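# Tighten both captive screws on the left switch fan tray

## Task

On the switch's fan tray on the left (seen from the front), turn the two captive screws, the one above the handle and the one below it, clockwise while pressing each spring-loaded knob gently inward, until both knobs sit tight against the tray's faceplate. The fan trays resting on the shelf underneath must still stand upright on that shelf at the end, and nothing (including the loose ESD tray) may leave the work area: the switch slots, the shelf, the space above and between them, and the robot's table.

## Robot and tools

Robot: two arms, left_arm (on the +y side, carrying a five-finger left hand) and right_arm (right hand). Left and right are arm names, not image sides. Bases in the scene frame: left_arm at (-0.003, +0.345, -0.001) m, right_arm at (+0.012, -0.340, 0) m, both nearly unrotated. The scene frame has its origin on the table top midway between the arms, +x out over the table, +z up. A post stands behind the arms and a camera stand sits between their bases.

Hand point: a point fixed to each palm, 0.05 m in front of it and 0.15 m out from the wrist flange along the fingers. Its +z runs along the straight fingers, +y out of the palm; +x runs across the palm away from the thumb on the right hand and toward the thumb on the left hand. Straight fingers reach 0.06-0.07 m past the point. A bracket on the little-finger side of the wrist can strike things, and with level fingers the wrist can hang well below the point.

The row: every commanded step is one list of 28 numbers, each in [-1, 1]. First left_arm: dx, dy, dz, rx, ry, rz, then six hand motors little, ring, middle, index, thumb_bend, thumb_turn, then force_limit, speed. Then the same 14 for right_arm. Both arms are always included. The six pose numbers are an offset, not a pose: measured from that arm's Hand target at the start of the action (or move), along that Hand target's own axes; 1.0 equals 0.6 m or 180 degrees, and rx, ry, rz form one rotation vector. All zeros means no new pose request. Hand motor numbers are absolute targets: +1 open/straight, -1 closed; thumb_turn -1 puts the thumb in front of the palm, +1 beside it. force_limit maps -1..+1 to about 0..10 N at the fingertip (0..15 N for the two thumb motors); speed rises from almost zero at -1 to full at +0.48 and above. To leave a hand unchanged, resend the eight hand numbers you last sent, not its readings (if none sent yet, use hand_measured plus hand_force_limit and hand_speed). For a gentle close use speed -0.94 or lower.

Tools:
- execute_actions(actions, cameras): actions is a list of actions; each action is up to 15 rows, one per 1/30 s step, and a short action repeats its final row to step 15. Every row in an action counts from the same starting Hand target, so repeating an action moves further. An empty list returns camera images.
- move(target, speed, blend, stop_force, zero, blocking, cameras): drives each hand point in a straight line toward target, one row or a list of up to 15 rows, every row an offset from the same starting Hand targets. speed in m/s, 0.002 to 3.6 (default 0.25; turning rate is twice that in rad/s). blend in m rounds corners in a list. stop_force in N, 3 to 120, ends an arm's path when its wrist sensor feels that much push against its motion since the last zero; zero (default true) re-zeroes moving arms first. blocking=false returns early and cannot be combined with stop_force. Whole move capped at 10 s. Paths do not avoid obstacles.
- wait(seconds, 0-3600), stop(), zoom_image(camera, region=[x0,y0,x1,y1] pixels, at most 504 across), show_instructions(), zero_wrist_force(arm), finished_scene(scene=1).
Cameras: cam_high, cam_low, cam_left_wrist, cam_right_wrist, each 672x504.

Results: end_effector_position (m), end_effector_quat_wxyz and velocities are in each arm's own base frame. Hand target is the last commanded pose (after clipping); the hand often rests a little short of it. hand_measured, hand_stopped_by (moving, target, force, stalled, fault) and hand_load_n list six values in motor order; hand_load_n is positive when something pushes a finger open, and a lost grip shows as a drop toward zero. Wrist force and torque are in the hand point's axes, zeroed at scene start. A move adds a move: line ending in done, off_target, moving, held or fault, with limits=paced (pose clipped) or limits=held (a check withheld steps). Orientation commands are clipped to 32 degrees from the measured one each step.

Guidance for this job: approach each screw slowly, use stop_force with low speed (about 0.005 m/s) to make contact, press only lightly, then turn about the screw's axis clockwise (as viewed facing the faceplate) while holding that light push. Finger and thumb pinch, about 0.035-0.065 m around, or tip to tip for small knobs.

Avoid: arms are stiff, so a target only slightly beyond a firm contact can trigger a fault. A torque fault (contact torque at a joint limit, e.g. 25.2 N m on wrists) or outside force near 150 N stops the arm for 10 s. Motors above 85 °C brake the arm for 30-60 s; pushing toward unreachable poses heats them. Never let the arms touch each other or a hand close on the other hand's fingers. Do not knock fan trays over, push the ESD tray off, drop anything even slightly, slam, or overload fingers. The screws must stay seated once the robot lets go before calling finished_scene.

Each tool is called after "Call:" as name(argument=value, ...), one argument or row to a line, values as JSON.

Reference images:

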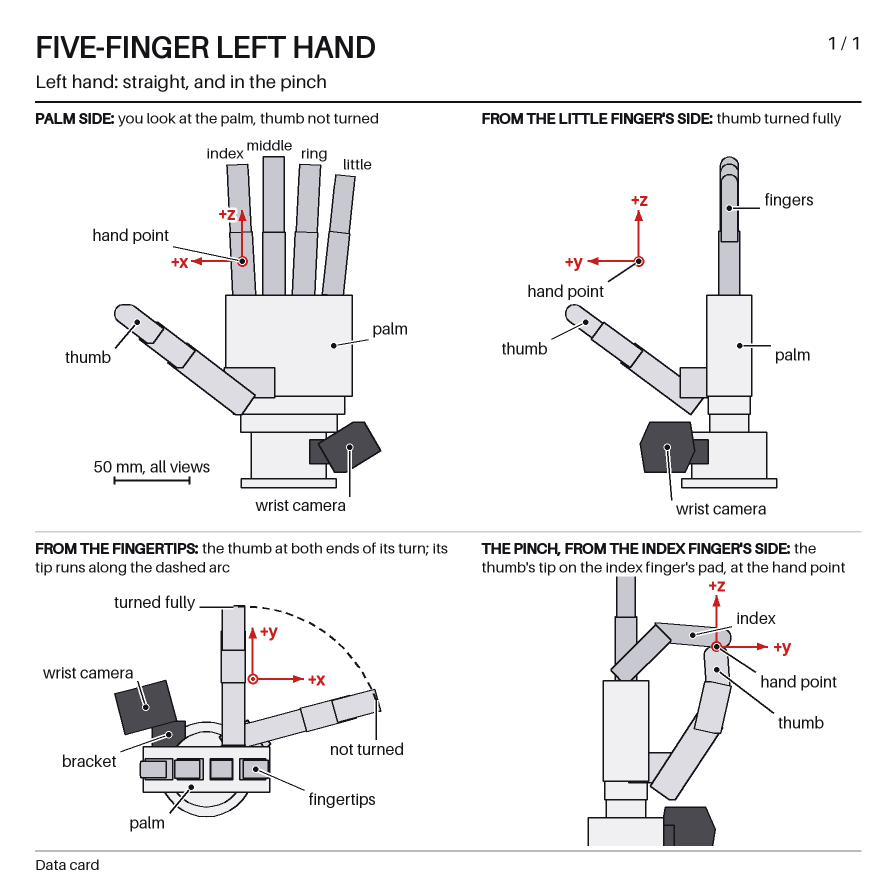

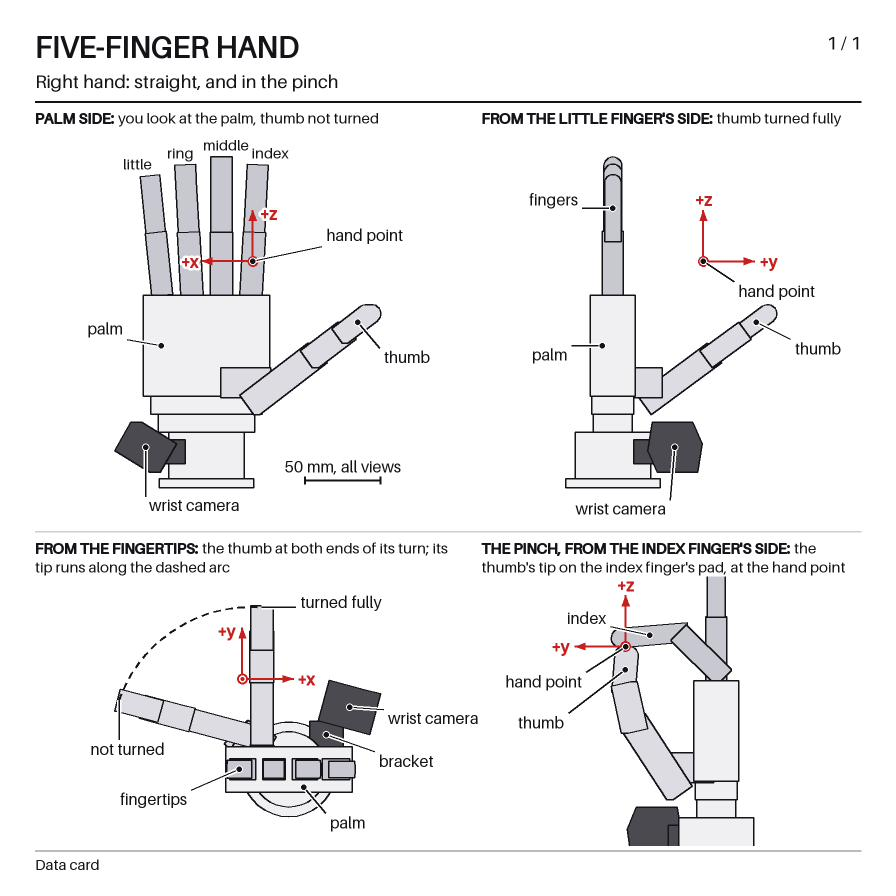

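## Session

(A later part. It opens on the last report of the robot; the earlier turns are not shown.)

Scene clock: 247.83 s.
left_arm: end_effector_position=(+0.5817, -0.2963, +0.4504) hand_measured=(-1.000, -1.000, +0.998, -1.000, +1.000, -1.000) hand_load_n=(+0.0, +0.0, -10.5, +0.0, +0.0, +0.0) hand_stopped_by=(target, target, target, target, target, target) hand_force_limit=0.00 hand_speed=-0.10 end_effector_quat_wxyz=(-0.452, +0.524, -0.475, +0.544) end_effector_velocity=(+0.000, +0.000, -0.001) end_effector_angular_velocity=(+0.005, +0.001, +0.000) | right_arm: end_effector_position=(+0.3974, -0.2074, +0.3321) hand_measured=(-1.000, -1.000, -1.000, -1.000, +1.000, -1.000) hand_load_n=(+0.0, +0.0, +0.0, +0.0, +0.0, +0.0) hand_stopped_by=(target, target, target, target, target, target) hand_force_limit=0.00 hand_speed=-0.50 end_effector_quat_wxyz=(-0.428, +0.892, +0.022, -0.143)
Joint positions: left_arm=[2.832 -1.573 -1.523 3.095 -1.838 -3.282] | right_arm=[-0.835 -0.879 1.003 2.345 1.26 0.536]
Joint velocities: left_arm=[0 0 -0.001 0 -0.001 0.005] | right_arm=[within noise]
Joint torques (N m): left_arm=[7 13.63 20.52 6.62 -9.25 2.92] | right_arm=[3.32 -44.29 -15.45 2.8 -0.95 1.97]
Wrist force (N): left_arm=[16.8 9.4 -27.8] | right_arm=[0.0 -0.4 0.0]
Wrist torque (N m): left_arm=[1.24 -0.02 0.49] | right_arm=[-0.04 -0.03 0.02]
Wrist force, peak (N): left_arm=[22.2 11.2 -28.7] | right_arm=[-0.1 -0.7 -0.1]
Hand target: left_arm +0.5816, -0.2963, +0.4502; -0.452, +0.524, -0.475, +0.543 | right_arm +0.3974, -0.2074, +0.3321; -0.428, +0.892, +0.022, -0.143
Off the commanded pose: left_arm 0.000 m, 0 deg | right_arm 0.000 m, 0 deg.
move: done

Call:
move(
  target=[
    [0,0,-0.004,0,0,0,-1,-1,1,-1,1,-1,0,-0.1,0,0,0,0,0,0,-1,-1,-1,-1,1,-1,0,-0.5],
    [-0.0008,0.0025,-0.004,0,0,0,-1,-1,1,-1,1,-1,0,-0.1,0,0,0,0,0,0,-1,-1,-1,-1,1,-1,0,-0.5],
  ],
  speed=0.02,
  cameras=["cam_high"],
)

Call:
zoom_image(
  camera="cam_high",
  region=[445, 95, 495, 145],
)

Call:
move(
  target=[0,0,0.01,0,0,0,-1,-1,1,-1,1,-1,0,-0.1,0,0,0,0,0,0,-1,-1,-1,-1,1,-1,0,-0.5],
  speed=0.004,
  stop_force=9,
)

Call:
move(
  target=[
    [-0.02156,0.00516,0.0001,0,0,0.06667,-1,-1,1,-1,1,-1,0,-0.1,0,0,0,0,0,0,-1,-1,-1,-1,1,-1,0,-0.5],
    [-0.04373,0.00573,0.0001,0,0,0.13333,-1,-1,1,-1,1,-1,0,-0.1,0,0,0,0,0,0,-1,-1,-1,-1,1,-1,0,-0.5],
    [-0.06553,0.00167,0.0002,0,0,0.2,-1,-1,1,-1,1,-1,0,-0.1,0,0,0,0,0,0,-1,-1,-1,-1,1,-1,0,-0.5],
    [-0.086,-0.00683,0.0002,0,0,0.26667,-1,-1,1,-1,1,-1,0,-0.1,0,0,0,0,0,0,-1,-1,-1,-1,1,-1,0,-0.5],
    [-0.10427,-0.0194,0.0002,0,0,0.33333,-1,-1,1,-1,1,-1,0,-0.1,0,0,0,0,0,0,-1,-1,-1,-1,1,-1,0,-0.5],
  ],
  speed=0.35,
  blend=[0.002,0.002,0.002,0.002,0],
)

Scene clock: 248.77 s.
left_arm: end_effector_position=(+0.5792, -0.2960, +0.4485) hand_measured=(-1.000, -1.000, +1.000, -1.000, +1.000, -1.000) hand_load_n=(+0.0, +0.0, +0.0, +0.0, +0.0, +0.0) hand_stopped_by=(target, target, target, target, target, target) hand_force_limit=0.00 hand_speed=-0.10 end_effector_quat_wxyz=(-0.452, +0.524, -0.475, +0.543) | right_arm: end_effector_position=(+0.3974, -0.2074, +0.3321) hand_measured=(-1.000, -1.000, -1.000, -1.000, +1.000, -1.000) hand_load_n=(+0.0, +0.0, +0.0, +0.0, +0.0, +0.0) hand_stopped_by=(target, target, target, target, target, target) hand_force_limit=0.00 hand_speed=-0.50 end_effector_quat_wxyz=(-0.428, +0.892, +0.022, -0.143)
Joint positions: left_arm=[2.831 -1.568 -1.533 3.099 -1.839 -3.282] | right_arm=[-0.835 -0.879 1.003 2.345 1.26 0.536]
Joint torques (N m): left_arm=[8.53 28.58 32.23 -0.14 2.66 2.43] | right_arm=[3.82 -43.49 -15.73 2.71 -0.83 2]
Wrist force (N): left_arm=[-0.8 -0.7 -3.5] | right_arm=[-0.1 -0.2 -0.1]
Wrist torque (N m): left_arm=[0.06 0.03 -0.33] | right_arm=[0.00 -0.01 0.02]
Wrist force, peak (N): left_arm=[16.8 9.0 -27.7] | right_arm=[0.1 -0.7 0.0]
Hand target: left_arm +0.5792, -0.2959, +0.4487; -0.452, +0.524, -0.475, +0.543 | right_arm +0.3974, -0.2074, +0.3321; -0.428, +0.892, +0.022, -0.143
Off the commanded pose: left_arm 0.000 m, 0 deg | right_arm 0.000 m, 0 deg.
move: done

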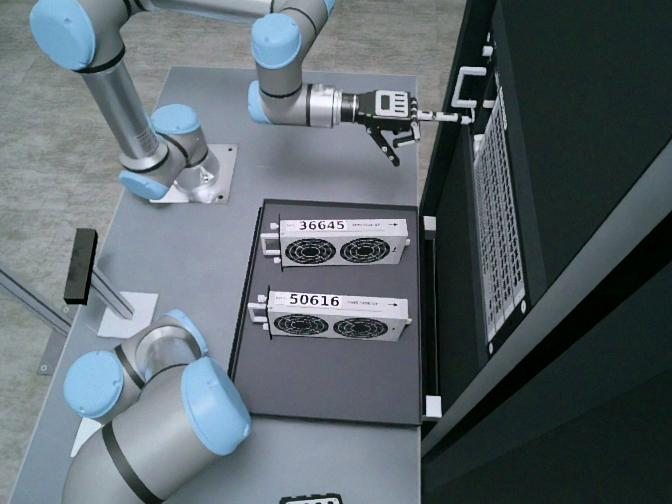

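Scaled by 10.080 from the camera's image (finer frame: 960x720).

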